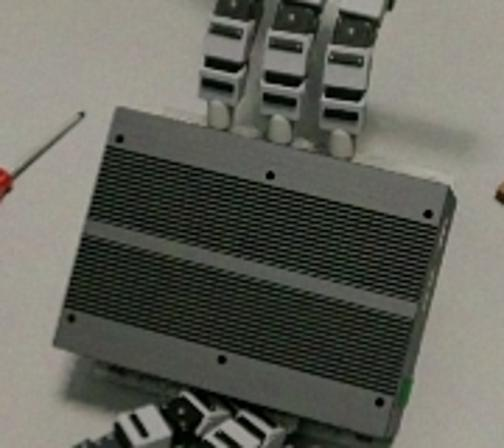

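{"api": "execute_actions", "payload": {"actions": [[[0.0,-0.0167,-0.005,0,0,0,-1,0,-1,-1,-0.714,-0.678,-0.226,-0.168,-1,0,-1,-1,-1,0,-1,-1,0.9,-0.6,-0.005,0.0,0,0,0,0.0,-1,0.3,-0.62,-1,-0.714,-0.678,-0.226,-0.168,-1,0.3,-0.62,-1,-1,0.25,-1,-1,0.9,-0.6]]]}}

Scene clock: 190.20 s.
left_arm: end_effector_position=(+0.4623, -0.2145, +0.3558) hand_goal=(-1.000, +0.000, -1.000, -1.000, -0.714, -0.678, -0.226, -0.168, -1.000, +0.000, -1.000, -1.000, -1.000, +0.000, -1.000, -1.000) hand_measured=(-1.002, -0.084, -1.002, -1.000, -0.724, -0.678, -0.226, -0.168, -1.002, -0.058, -1.000, -1.000, -1.000, -0.018, -1.000, -1.000) hand_current_ma=(-2, -248, -1, -1, -19, +1, +0, +0, -1, -153, -1, -1, -1, -36, +0, +0) hand_state=(goal, blocked, goal, goal, goal, goal, goal, goal, goal, blocked, goal, goal, goal, goal, goal, goal) hand_current_limit=0.90 hand_speed=-0.60 end_effector_quat_wxyz=(+0.703, +0.701, +0.054, +0.103) | right_arm: end_effector_position=(+0.5166, +0.0856, +0.1895) hand_goal=(-1.000, +0.300, -0.620, -1.000, -0.714, -0.678, -0.226, -0.168, -1.000, +0.300, -0.620, -1.000, -1.000, +0.250, -1.000, -1.000) hand_measured=(-1.000, +0.298, -0.626, -1.000, -0.726, -0.678, -0.226, -0.168, -1.000, +0.300, -0.626, -1.000, -1.000, +0.186, -0.994, -0.964) hand_current_ma=(+0, -6, -22, +0, -43, +2, +2, +1, +0, -2, -24, -1, -2, -237, +20, +150) hand_state=(goal, goal, goal, goal, goal, goal, goal, goal, goal, goal, goal, goal, goal, blocked, goal, blocked) hand_current_limit=0.90 hand_speed=-0.60 end_effector_quat_wxyz=(+0.215, +0.055, +0.702, +0.677)
Joint positions: left_arm=[-0.12 1.459 0.749 0.741 1.229 0.039] | right_arm=[-0.161 1.982 0.802 1.222 -1.346 -0.188]
Joint torques (N m): left_arm=[-13.33 -9.64 8.68 0.94 1.57 -0.17] | right_arm=[12.98 -12.1 0.44 0.42 -1.59 0.54]
Heat: left arm: hottest wrist yaw 39 °C; right arm: hottest shoulder 35 °C.
Hand target: left_arm +0.4459, -0.2946, +0.3419; +0.707, +0.707, +0.013, +0.014 | right_arm +0.4903, +0.1884, +0.1573; +0.081, +0.039, +0.705, +0.704
Off the commanded pose: left_arm 0.083 m, 11 deg | right_arm 0.111 m, 16 deg.
Step readings (end_effector_position of left_arm | right_arm):
0: (+0.4683, -0.1937, +0.3337) | (+0.5218, +0.0836, +0.1921)
1: (+0.4682, -0.1939, +0.3337) | (+0.5218, +0.0836, +0.1921)
2: (+0.4683, -0.1942, +0.3337) | (+0.5217, +0.0836, +0.1921)
4: (+0.4682, -0.1953, +0.3347) | (+0.5216, +0.0836, +0.1921)
8: (+0.4679, -0.2009, +0.3401) | (+0.5213, +0.0838, +0.1915)
15: (+0.4629, -0.2140, +0.3553) | (+0.5178, +0.0852, +0.1909)

{"api": "execute_actions", "payload": {"actions": [[[0.0,-0.0083,-0.0033,0,0,0,-1,0,-1,-1,-0.714,-0.678,-0.226,-0.168,-1,0,-1,-1,-1,0,-1,-1,0.9,-0.6,0.0033,-0.01,0,0,0,0.0,-1,0.3,-0.62,-1,-0.714,-0.678,-0.226,-0.168,-1,0.3,-0.62,-1,-1,0.2,-1,-1,0.9,-0.6]]], "cameras": ["cam_high", "cam_head_left", "cam_head_right"]}}

{"api": "zoom_image", "payload": {"camera": "cam_head_left", "region": [160, 140, 360, 270]}}

{"api": "zoom_image", "payload": {"camera": "cam_high", "region": [220, 170, 400, 330]}}

Scene clock: 191.50 s.
left_arm: end_effector_position=(+0.4622, -0.2174, +0.3576) hand_goal=(-1.000, +0.000, -1.000, -1.000, -0.714, -0.678, -0.226, -0.168, -1.000, +0.000, -1.000, -1.000, -1.000, +0.000, -1.000, -1.000) hand_measured=(-1.002, -0.084, -1.002, -1.000, -0.724, -0.678, -0.226, -0.168, -1.002, -0.058, -1.000, -1.000, -1.000, -0.018, -1.000, -1.000) hand_current_ma=(-2, -244, -1, -1, -19, +1, +0, +0, -1, -153, -1, -1, -1, -36, +0, +0) hand_state=(goal, blocked, goal, goal, goal, goal, goal, goal, goal, blocked, goal, goal, goal, goal, goal, goal) hand_current_limit=0.90 hand_speed=-0.60 end_effector_quat_wxyz=(+0.704, +0.701, +0.051, +0.103) | right_arm: end_effector_position=(+0.5169, +0.0844, +0.1882) hand_goal=(-1.000, +0.300, -0.620, -1.000, -0.714, -0.678, -0.226, -0.168, -1.000, +0.300, -0.620, -1.000, -1.000, +0.200, -1.000, -1.000) hand_measured=(-1.000, +0.298, -0.626, -1.000, -0.726, -0.678, -0.226, -0.168, -1.000, +0.300, -0.626, -1.000, -1.000, +0.164, -0.982, -0.964) hand_current_ma=(+0, -6, -22, +0, -43, +2, +2, +1, +0, -2, -24, -1, -2, -130, +68, +150) hand_state=(goal, goal, goal, goal, goal, goal, goal, goal, goal, goal, goal, goal, goal, blocked, goal, blocked) hand_current_limit=0.90 hand_speed=-0.60 end_effector_quat_wxyz=(+0.210, +0.058, +0.702, +0.678)
Joint positions: left_arm=[-0.127 1.459 0.753 0.741 1.225 0.039] | right_arm=[-0.164 1.982 0.802 1.211 -1.352 -0.188]
Joint torques (N m): left_arm=[-13.8 -8.88 8.38 0.79 1.25 -0.19] | right_arm=[11.99 -12.04 0.61 0.44 -1.87 0.47]
Heat: left arm: hottest wrist yaw 39 °C; right arm: hottest shoulder 35 °C.
Hand target: left_arm +0.4459, -0.2996, +0.3399; +0.707, +0.707, +0.013, +0.014 | right_arm +0.4923, +0.1826, +0.1574; +0.081, +0.039, +0.705, +0.704
Off the commanded pose: left_arm 0.086 m, 11 deg | right_arm 0.106 m, 15 deg.
Step readings (end_effector_position of left_arm | right_arm):
0: (+0.4623, -0.2145, +0.3558) | (+0.5166, +0.0856, +0.1895)
1: (+0.4623, -0.2145, +0.3558) | (+0.5165, +0.0856, +0.1895)
2: (+0.4623, -0.2145, +0.3558) | (+0.5165, +0.0857, +0.1893)
4: (+0.4623, -0.2145, +0.3558) | (+0.5165, +0.0856, +0.1889)
8: (+0.4623, -0.2155, +0.3564) | (+0.5167, +0.0852, +0.1886)
15: (+0.4622, -0.2172, +0.3576) | (+0.5169, +0.0844, +0.1882)

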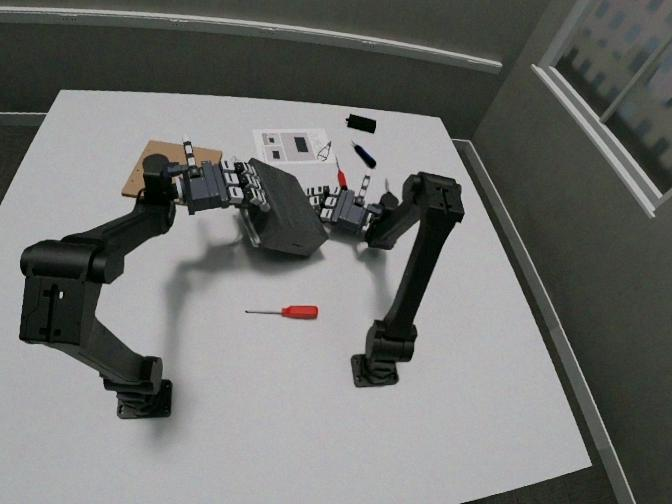

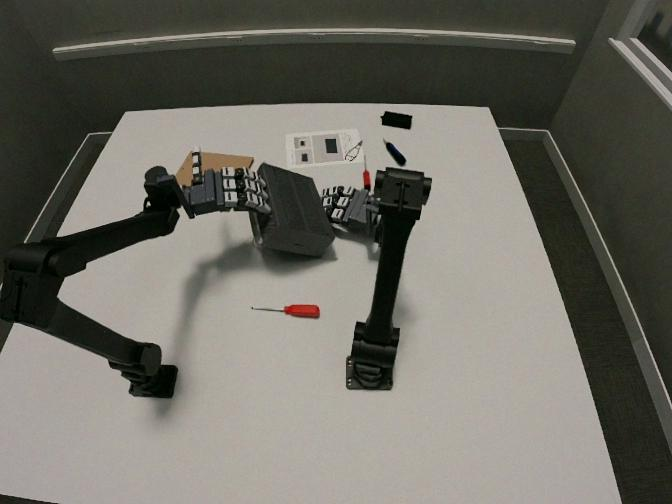

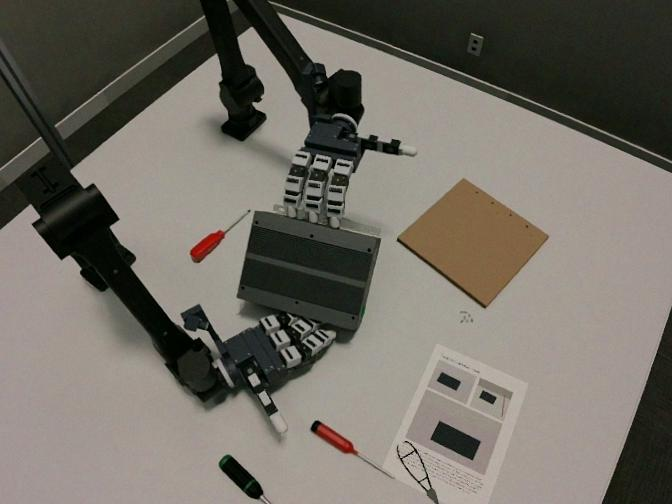

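Scaled by 2.520.

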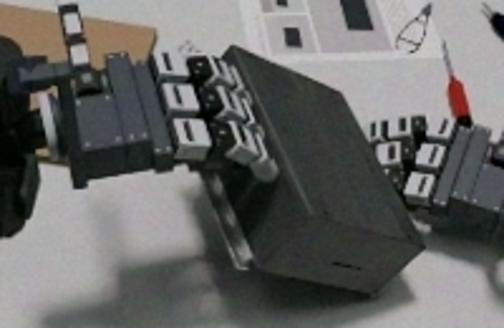

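Scaled by 2.800.

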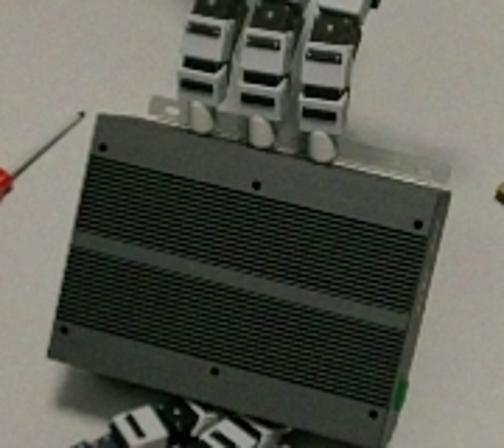

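{"api": "execute_actions", "payload": {"actions": [[[0.0,-0.01,0.0,0,0,0,-1,0,-1,-1,-0.714,-0.678,-0.226,-0.168,-1,0,-1,-1,-1,0,-1,-1,0.9,-0.6,0.0017,-0.0083,0,0,0,0.0,-1,0.3,-0.62,-1,-0.714,-0.678,-0.226,-0.168,-1,0.3,-0.62,-1,-1,0.2,-1,-1,0.9,-0.6]]]}}

Scene clock: 193.07 s.
left_arm: end_effector_position=(+0.4606, -0.2252, +0.3630) hand_goal=(-1.000, +0.000, -1.000, -1.000, -0.714, -0.678, -0.226, -0.168, -1.000, +0.000, -1.000, -1.000, -1.000, +0.000, -1.000, -1.000) hand_measured=(-1.002, -0.078, -1.002, -1.000, -0.724, -0.678, -0.226, -0.168, -1.002, -0.056, -1.000, -1.000, -1.000, -0.018, -1.000, -1.000) hand_current_ma=(-1, -226, -1, -1, -19, +1, +0, +0, -1, -148, -1, -1, +0, -36, +0, +0) hand_state=(goal, blocked, goal, goal, goal, goal, goal, goal, goal, blocked, goal, goal, goal, goal, goal, goal) hand_current_limit=0.90 hand_speed=-0.60 end_effector_quat_wxyz=(+0.705, +0.700, +0.045, +0.105) | right_arm: end_effector_position=(+0.5163, +0.0820, +0.1869) hand_goal=(-1.000, +0.300, -0.620, -1.000, -0.714, -0.678, -0.226, -0.168, -1.000, +0.300, -0.620, -1.000, -1.000, +0.200, -1.000, -1.000) hand_measured=(-1.000, +0.298, -0.626, -1.000, -0.726, -0.678, -0.226, -0.168, -1.000, +0.300, -0.626, -1.000, -1.000, +0.154, -0.954, -0.964) hand_current_ma=(+0, -6, -22, +0, -43, +2, +2, +1, +0, -2, -24, -1, -2, -165, +195, +150) hand_state=(goal, goal, goal, goal, goal, goal, goal, goal, goal, goal, goal, goal, goal, blocked, blocked, blocked) hand_current_limit=0.90 hand_speed=-0.60 end_effector_quat_wxyz=(+0.209, +0.058, +0.703, +0.677)
Joint positions: left_arm=[-0.145 1.456 0.762 0.741 1.213 0.039] | right_arm=[-0.17 1.982 0.802 1.2 -1.36 -0.199]
Joint torques (N m): left_arm=[-13.22 -8.64 8.27 0.9 1.16 -0.17] | right_arm=[11.4 -11.4 1.07 0.51 -1.94 0.57]
Heat: left arm: hottest elbow 38 °C; right arm: hottest shoulder 35 °C.
Hand target: left_arm +0.4460, -0.3057, +0.3400; +0.707, +0.707, +0.013, +0.014 | right_arm +0.4933, +0.1775, +0.1574; +0.081, +0.039, +0.705, +0.704
Off the commanded pose: left_arm 0.085 m, 11 deg | right_arm 0.103 m, 15 deg.
Step readings (end_effector_position of left_arm | right_arm):
0: (+0.4622, -0.2174, +0.3576) | (+0.5169, +0.0844, +0.1882)
1: (+0.4622, -0.2174, +0.3576) | (+0.5169, +0.0845, +0.1882)
2: (+0.4622, -0.2175, +0.3576) | (+0.5168, +0.0843, +0.1882)
4: (+0.4619, -0.2184, +0.3583) | (+0.5168, +0.0840, +0.1881)
8: (+0.4611, -0.2216, +0.3604) | (+0.5166, +0.0828, +0.1877)
15: (+0.4607, -0.2249, +0.3628) | (+0.5162, +0.0822, +0.1871)

{"api": "execute_actions", "payload": {"actions": [[[0.0,-0.01,-0.0033,0,0,0,-1,0,-1,-1,-0.714,-0.678,-0.226,-0.168,-1,0,-1,-1,-1,0,-1,-1,0.9,-0.6,0.0017,-0.0117,0,0,0,0.0,-1,0.3,-0.62,-1,-0.714,-0.678,-0.226,-0.168,-1,0.3,-0.62,-1,-1,0.2,-1,-1,0.9,-0.6]]]}}

Scene clock: 194.10 s.
left_arm: end_effector_position=(+0.4588, -0.2353, +0.3693) hand_goal=(-1.000, +0.000, -1.000, -1.000, -0.714, -0.678, -0.226, -0.168, -1.000, +0.000, -1.000, -1.000, -1.000, +0.000, -1.000, -1.000) hand_measured=(-1.002, -0.072, -1.002, -1.000, -0.724, -0.678, -0.226, -0.168, -1.002, -0.054, -1.000, -1.000, -1.000, -0.018, -1.000, -1.000) hand_current_ma=(-1, -207, -1, -1, -19, +1, +0, +0, -1, -141, -1, -1, +0, -36, +0, +0) hand_state=(goal, blocked, goal, goal, goal, goal, goal, goal, goal, blocked, goal, goal, goal, goal, goal, goal) hand_current_limit=0.90 hand_speed=-0.60 end_effector_quat_wxyz=(+0.707, +0.698, +0.037, +0.106) | right_arm: end_effector_position=(+0.5154, +0.0790, +0.1848) hand_goal=(-1.000, +0.300, -0.620, -1.000, -0.714, -0.678, -0.226, -0.168, -1.000, +0.300, -0.620, -1.000, -1.000, +0.200, -1.000, -1.000) hand_measured=(-1.000, +0.298, -0.626, -1.000, -0.726, -0.678, -0.226, -0.168, -1.000, +0.300, -0.626, -1.000, -1.000, +0.136, -0.918, -0.960) hand_current_ma=(+0, -6, -22, +0, -43, +2, +2, +1, +0, -2, -24, -1, -1, -242, +364, +165) hand_state=(goal, goal, goal, goal, goal, goal, goal, goal, goal, goal, goal, goal, goal, blocked, blocked, blocked) hand_current_limit=0.90 hand_speed=-0.60 end_effector_quat_wxyz=(+0.206, +0.058, +0.705, +0.677)
Joint positions: left_arm=[-0.168 1.454 0.774 0.741 1.199 0.039] | right_arm=[-0.178 1.983 0.802 1.185 -1.372 -0.211]
Joint torques (N m): left_arm=[-13.04 -7.77 7.83 0.99 1.09 -0.19] | right_arm=[10.99 -11.58 1.2 0.49 -2.02 0.56]
Heat: left arm: hottest elbow 38 °C; right arm: hottest shoulder 35 °C.
Hand target: left_arm +0.4460, -0.3116, +0.3380; +0.707, +0.707, +0.013, +0.014 | right_arm +0.4944, +0.1704, +0.1574; +0.081, +0.039, +0.705, +0.704
Off the commanded pose: left_arm 0.083 m, 11 deg | right_arm 0.098 m, 15 deg.
Step readings (end_effector_position of left_arm | right_arm):
0: (+0.4606, -0.2252, +0.3630) | (+0.5163, +0.0820, +0.1869)
1: (+0.4607, -0.2252, +0.3630) | (+0.5162, +0.0821, +0.1869)
2: (+0.4607, -0.2253, +0.3630) | (+0.5162, +0.0819, +0.1868)
4: (+0.4606, -0.2262, +0.3634) | (+0.5162, +0.0814, +0.1866)
8: (+0.4597, -0.2301, +0.3660) | (+0.5159, +0.0803, +0.1862)
15: (+0.4589, -0.2350, +0.3691) | (+0.5154, +0.0792, +0.1851)

{"api": "execute_actions", "payload": {"actions": [[[0.0,0.0,-0.0033,0,0,0,-1,0,-1,-1,-0.714,-0.678,-0.226,-0.168,-1,0,-1,-1,-1,0,-1,-1,0.9,-0.6,0.0033,-0.0167,0.005,0,0,0.0,-1,0.3,-0.62,-1,-0.714,-0.678,-0.226,-0.168,-1,0.3,-0.62,-1,-1,0.15,-1,-1,0.9,-0.6]]], "cameras": ["cam_high", "cam_head_left", "cam_head_right"]}}

{"api": "zoom_image", "payload": {"camera": "cam_head_left", "region": [160, 140, 360, 270]}}

{"api": "zoom_image", "payload": {"camera": "cam_high", "region": [220, 170, 400, 350]}}

Scene clock: 196.03 s.
left_arm: end_effector_position=(+0.4583, -0.2376, +0.3708) hand_goal=(-1.000, +0.000, -1.000, -1.000, -0.714, -0.678, -0.226, -0.168, -1.000, +0.000, -1.000, -1.000, -1.000, +0.000, -1.000, -1.000) hand_measured=(-1.002, -0.070, -1.002, -1.000, -0.724, -0.678, -0.226, -0.168, -1.000, -0.052, -1.000, -1.000, -1.000, -0.018, -1.000, -1.000) hand_current_ma=(-1, -198, -1, -1, -19, +1, +0, +0, -1, -136, -1, -1, +0, -35, +0, +0) hand_state=(goal, blocked, goal, goal, goal, goal, goal, goal, goal, blocked, goal, goal, goal, goal, goal, goal) hand_current_limit=0.90 hand_speed=-0.60 end_effector_quat_wxyz=(+0.707, +0.698, +0.035, +0.106) | right_arm: end_effector_position=(+0.5162, +0.0782, +0.1838) hand_goal=(-1.000, +0.300, -0.620, -1.000, -0.714, -0.678, -0.226, -0.168, -1.000, +0.300, -0.620, -1.000, -1.000, +0.150, -1.000, -1.000) hand_measured=(-1.000, +0.298, -0.626, -1.000, -0.726, -0.678, -0.226, -0.168, -1.000, +0.286, -0.624, -1.000, -1.000, +0.098, -0.908, -0.960) hand_current_ma=(+0, -6, -22, +0, -43, +2, +2, +1, +0, -43, -14, -1, -1, -187, +407, +165) hand_state=(goal, goal, goal, goal, goal, goal, goal, goal, goal, goal, goal, goal, goal, blocked, blocked, blocked) hand_current_limit=0.90 hand_speed=-0.60 end_effector_quat_wxyz=(+0.197, +0.056, +0.706, +0.678)
Joint positions: left_arm=[-0.173 1.454 0.777 0.741 1.198 0.039] | right_arm=[-0.181 1.984 0.809 1.163 -1.39 -0.216]
Joint torques (N m): left_arm=[-12.45 -7.65 7.45 1.2 1.09 -0.15] | right_arm=[9.93 -11.69 1.31 0.64 -2.02 0.56]
Heat: left arm: hottest elbow 38 °C; right arm: hottest shoulder 35 °C.
Hand target: left_arm +0.4460, -0.3116, +0.3361; +0.707, +0.707, +0.013, +0.015 | right_arm +0.4964, +0.1604, +0.1603; +0.081, +0.039, +0.705, +0.704
Off the commanded pose: left_arm 0.083 m, 11 deg | right_arm 0.088 m, 14 deg.
Step readings (end_effector_position of left_arm | right_arm):
0: (+0.4588, -0.2353, +0.3693) | (+0.5155, +0.0790, +0.1848)
1: (+0.4588, -0.2353, +0.3693) | (+0.5154, +0.0791, +0.1848)
2: (+0.4588, -0.2353, +0.3693) | (+0.5151, +0.0789, +0.1846)
4: (+0.4587, -0.2357, +0.3696) | (+0.5152, +0.0786, +0.1845)
8: (+0.4583, -0.2372, +0.3705) | (+0.5157, +0.0782, +0.1842)
15: (+0.4582, -0.2376, +0.3706) | (+0.5161, +0.0781, +0.1840)

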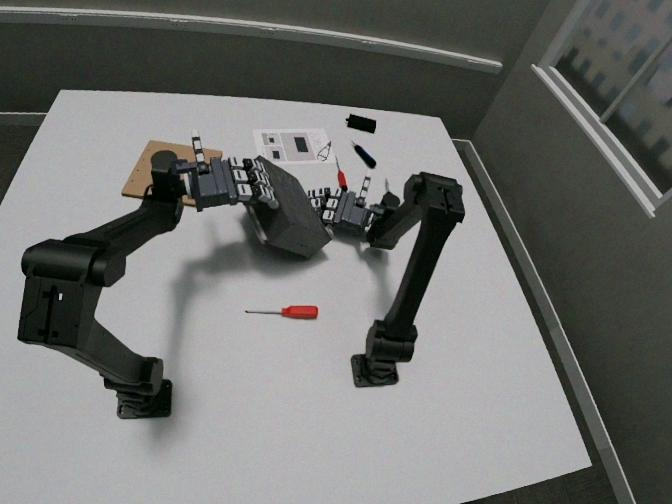

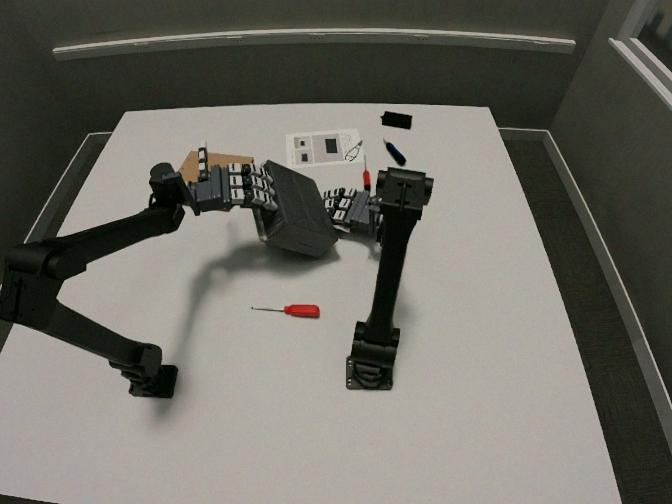

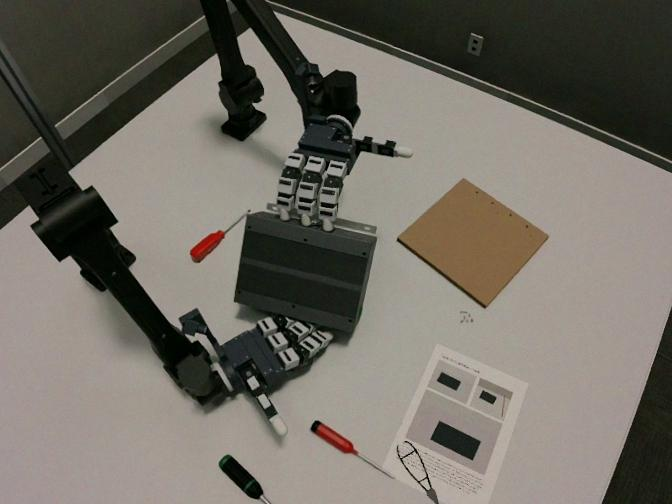

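Scaled by 2.520.

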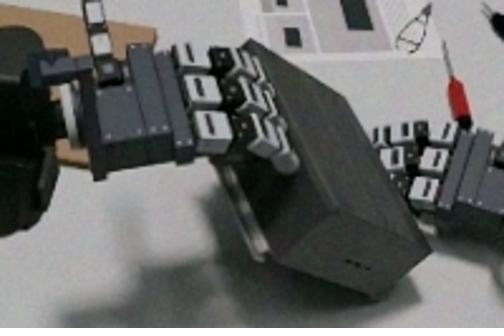

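Scaled by 2.800.

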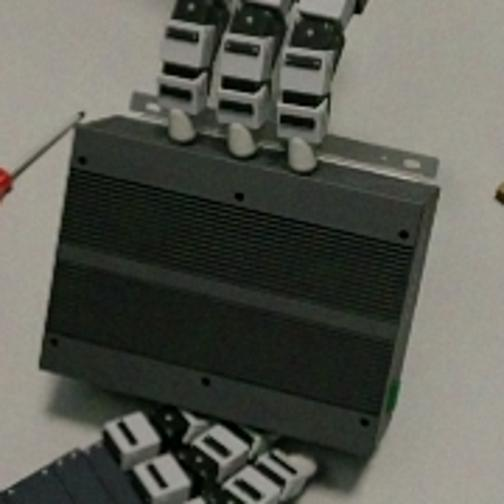

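{"api": "execute_actions", "payload": {"actions": [[[0.0,-0.005,-0.0067,0,0,0,-1,0,-1,-1,-0.714,-0.678,-0.226,-0.168,-1,0,-1,-1,-1,0,-1,-1,0.9,-0.6,0.0033,-0.0167,0.01,0,0,0.0,-1,0.25,-0.62,-1,-0.714,-0.678,-0.226,-0.168,-1,0.25,-0.62,-1,-1,0.13,-1,-1,0.9,-0.6]]]}}

Scene clock: 197.40 s.
left_arm: end_effector_position=(+0.4562, -0.2432, +0.3734) hand_goal=(-1.000, +0.000, -1.000, -1.000, -0.714, -0.678, -0.226, -0.168, -1.000, +0.000, -1.000, -1.000, -1.000, +0.000, -1.000, -1.000) hand_measured=(-1.000, -0.066, -1.000, -1.000, -0.724, -0.678, -0.226, -0.168, -1.000, -0.052, -1.000, -1.000, -1.000, -0.018, -1.000, -1.000) hand_current_ma=(-1, -185, -1, -1, -19, +1, +0, +0, -1, -132, -1, -1, +0, -35, +0, +0) hand_state=(goal, blocked, goal, goal, goal, goal, goal, goal, goal, blocked, goal, goal, goal, goal, goal, goal) hand_current_limit=0.90 hand_speed=-0.60 end_effector_quat_wxyz=(+0.709, +0.697, +0.029, +0.107) | right_arm: end_effector_position=(+0.5184, +0.0759, +0.1834) hand_goal=(-1.000, +0.250, -0.620, -1.000, -0.714, -0.678, -0.226, -0.168, -1.000, +0.250, -0.620, -1.000, -1.000, +0.130, -1.000, -1.000) hand_measured=(-1.000, +0.254, -0.626, -1.000, -0.726, -0.678, -0.226, -0.168, -1.000, +0.248, -0.624, -1.000, -1.000, +0.064, -0.886, -0.960) hand_current_ma=(+0, +11, -22, +0, -43, +2, +2, +1, +0, -4, -14, -1, -1, -249, +515, +165) hand_state=(goal, goal, goal, goal, goal, goal, goal, goal, goal, goal, goal, goal, goal, blocked, blocked, blocked) hand_current_limit=0.90 hand_speed=-0.60 end_effector_quat_wxyz=(+0.190, +0.056, +0.707, +0.679)
Joint positions: left_arm=[-0.186 1.454 0.78 0.747 1.192 0.039] | right_arm=[-0.186 1.984 0.819 1.134 -1.406 -0.224]
Joint torques (N m): left_arm=[-11.75 -6.48 7.13 1.31 1.07 -0.14] | right_arm=[9.29 -12.92 1.48 0.53 -2.21 0.58]
Heat: left arm: hottest elbow 38 °C; right arm: hottest shoulder 34 °C.
Hand target: left_arm +0.4459, -0.3146, +0.3319; +0.707, +0.707, +0.013, +0.014 | right_arm +0.4983, +0.1505, +0.1663; +0.080, +0.039, +0.705, +0.704
Off the commanded pose: left_arm 0.083 m, 11 deg | right_arm 0.079 m, 13 deg.
Step readings (end_effector_position of left_arm | right_arm):
0: (+0.4583, -0.2376, +0.3708) | (+0.5161, +0.0782, +0.1838)
1: (+0.4583, -0.2376, +0.3708) | (+0.5161, +0.0782, +0.1838)
2: (+0.4582, -0.2378, +0.3708) | (+0.5162, +0.0779, +0.1839)
4: (+0.4580, -0.2384, +0.3709) | (+0.5168, +0.0776, +0.1841)
8: (+0.4571, -0.2406, +0.3721) | (+0.5181, +0.0765, +0.1841)
15: (+0.4562, -0.2430, +0.3734) | (+0.5185, +0.0758, +0.1838)

{"api": "execute_actions", "payload": {"actions": [[[0.0,-0.0,-0.0,0,0,0,-1,0,-1,-1,-0.714,-0.678,-0.226,-0.168,-1,0,-1,-1,-1,0,-1,-1,0.9,-0.6,0.005,-0.025,0.005,0,0,0.0,-1,0.25,-0.62,-1,-0.714,-0.678,-0.226,-0.168,-1,0.25,-0.62,-1,-1,0.08,-0.88,-0.96,0.9,-0.6]]]}}

Scene clock: 198.60 s.
left_arm: end_effector_position=(+0.4539, -0.2531, +0.3779) hand_goal=(-1.000, +0.000, -1.000, -1.000, -0.714, -0.678, -0.226, -0.168, -1.000, +0.000, -1.000, -1.000, -1.000, +0.000, -1.000, -1.000) hand_measured=(-1.000, -0.062, -1.000, -1.000, -0.724, -0.678, -0.226, -0.168, -1.000, -0.050, -1.000, -1.000, -0.994, -0.020, -1.000, -1.000) hand_current_ma=(-1, -170, -1, -1, -19, +1, +0, +0, -1, -130, -1, -1, +12, -39, +0, +0) hand_state=(goal, blocked, goal, goal, goal, goal, goal, goal, goal, blocked, goal, goal, goal, goal, goal, goal) hand_current_limit=0.90 hand_speed=-0.60 end_effector_quat_wxyz=(+0.711, +0.695, +0.020, +0.107) | right_arm: end_effector_position=(+0.5190, +0.0727, +0.1803) hand_goal=(-1.000, +0.250, -0.620, -1.000, -0.714, -0.678, -0.226, -0.168, -1.000, +0.250, -0.620, -1.000, -1.000, +0.080, -0.880, -0.960) hand_measured=(-1.000, +0.254, -0.626, -1.000, -0.726, -0.678, -0.226, -0.168, -1.000, +0.220, -0.620, -1.000, -1.000, +0.028, -0.834, -0.946) hand_current_ma=(+0, +10, -22, +0, -43, +2, +2, +1, +0, -103, +0, -1, -2, -191, +194, +50) hand_state=(goal, goal, goal, goal, goal, goal, goal, goal, goal, blocked, goal, goal, goal, blocked, blocked, goal) hand_current_limit=0.90 hand_speed=-0.60 end_effector_quat_wxyz=(+0.178, +0.055, +0.708, +0.681)
Joint positions: left_arm=[-0.208 1.457 0.792 0.753 1.184 0.039] | right_arm=[-0.194 1.988 0.828 1.097 -1.43 -0.241]
Joint torques (N m): left_arm=[-10.05 -6.89 6.69 1.13 1.25 -0.18] | right_arm=[7.82 -13.27 1.89 0.79 -2.28 0.61]
Heat: left arm: hottest elbow 38 °C; right arm: hottest wrist yaw 35 °C.
Hand target: left_arm +0.4460, -0.3145, +0.3320; +0.707, +0.707, +0.013, +0.014 | right_arm +0.5012, +0.1355, +0.1693; +0.080, +0.039, +0.705, +0.704
Off the commanded pose: left_arm 0.077 m, 11 deg | right_arm 0.066 m, 12 deg.
Step readings (end_effector_position of left_arm | right_arm):
0: (+0.4562, -0.2432, +0.3734) | (+0.5184, +0.0759, +0.1834)
1: (+0.4562, -0.2432, +0.3734) | (+0.5184, +0.0758, +0.1834)
2: (+0.4562, -0.2432, +0.3734) | (+0.5186, +0.0752, +0.1837)
4: (+0.4555, -0.2448, +0.3744) | (+0.5190, +0.0746, +0.1834)
8: (+0.4541, -0.2500, +0.3765) | (+0.5191, +0.0733, +0.1817)
15: (+0.4539, -0.2529, +0.3777) | (+0.5188, +0.0726, +0.1802)


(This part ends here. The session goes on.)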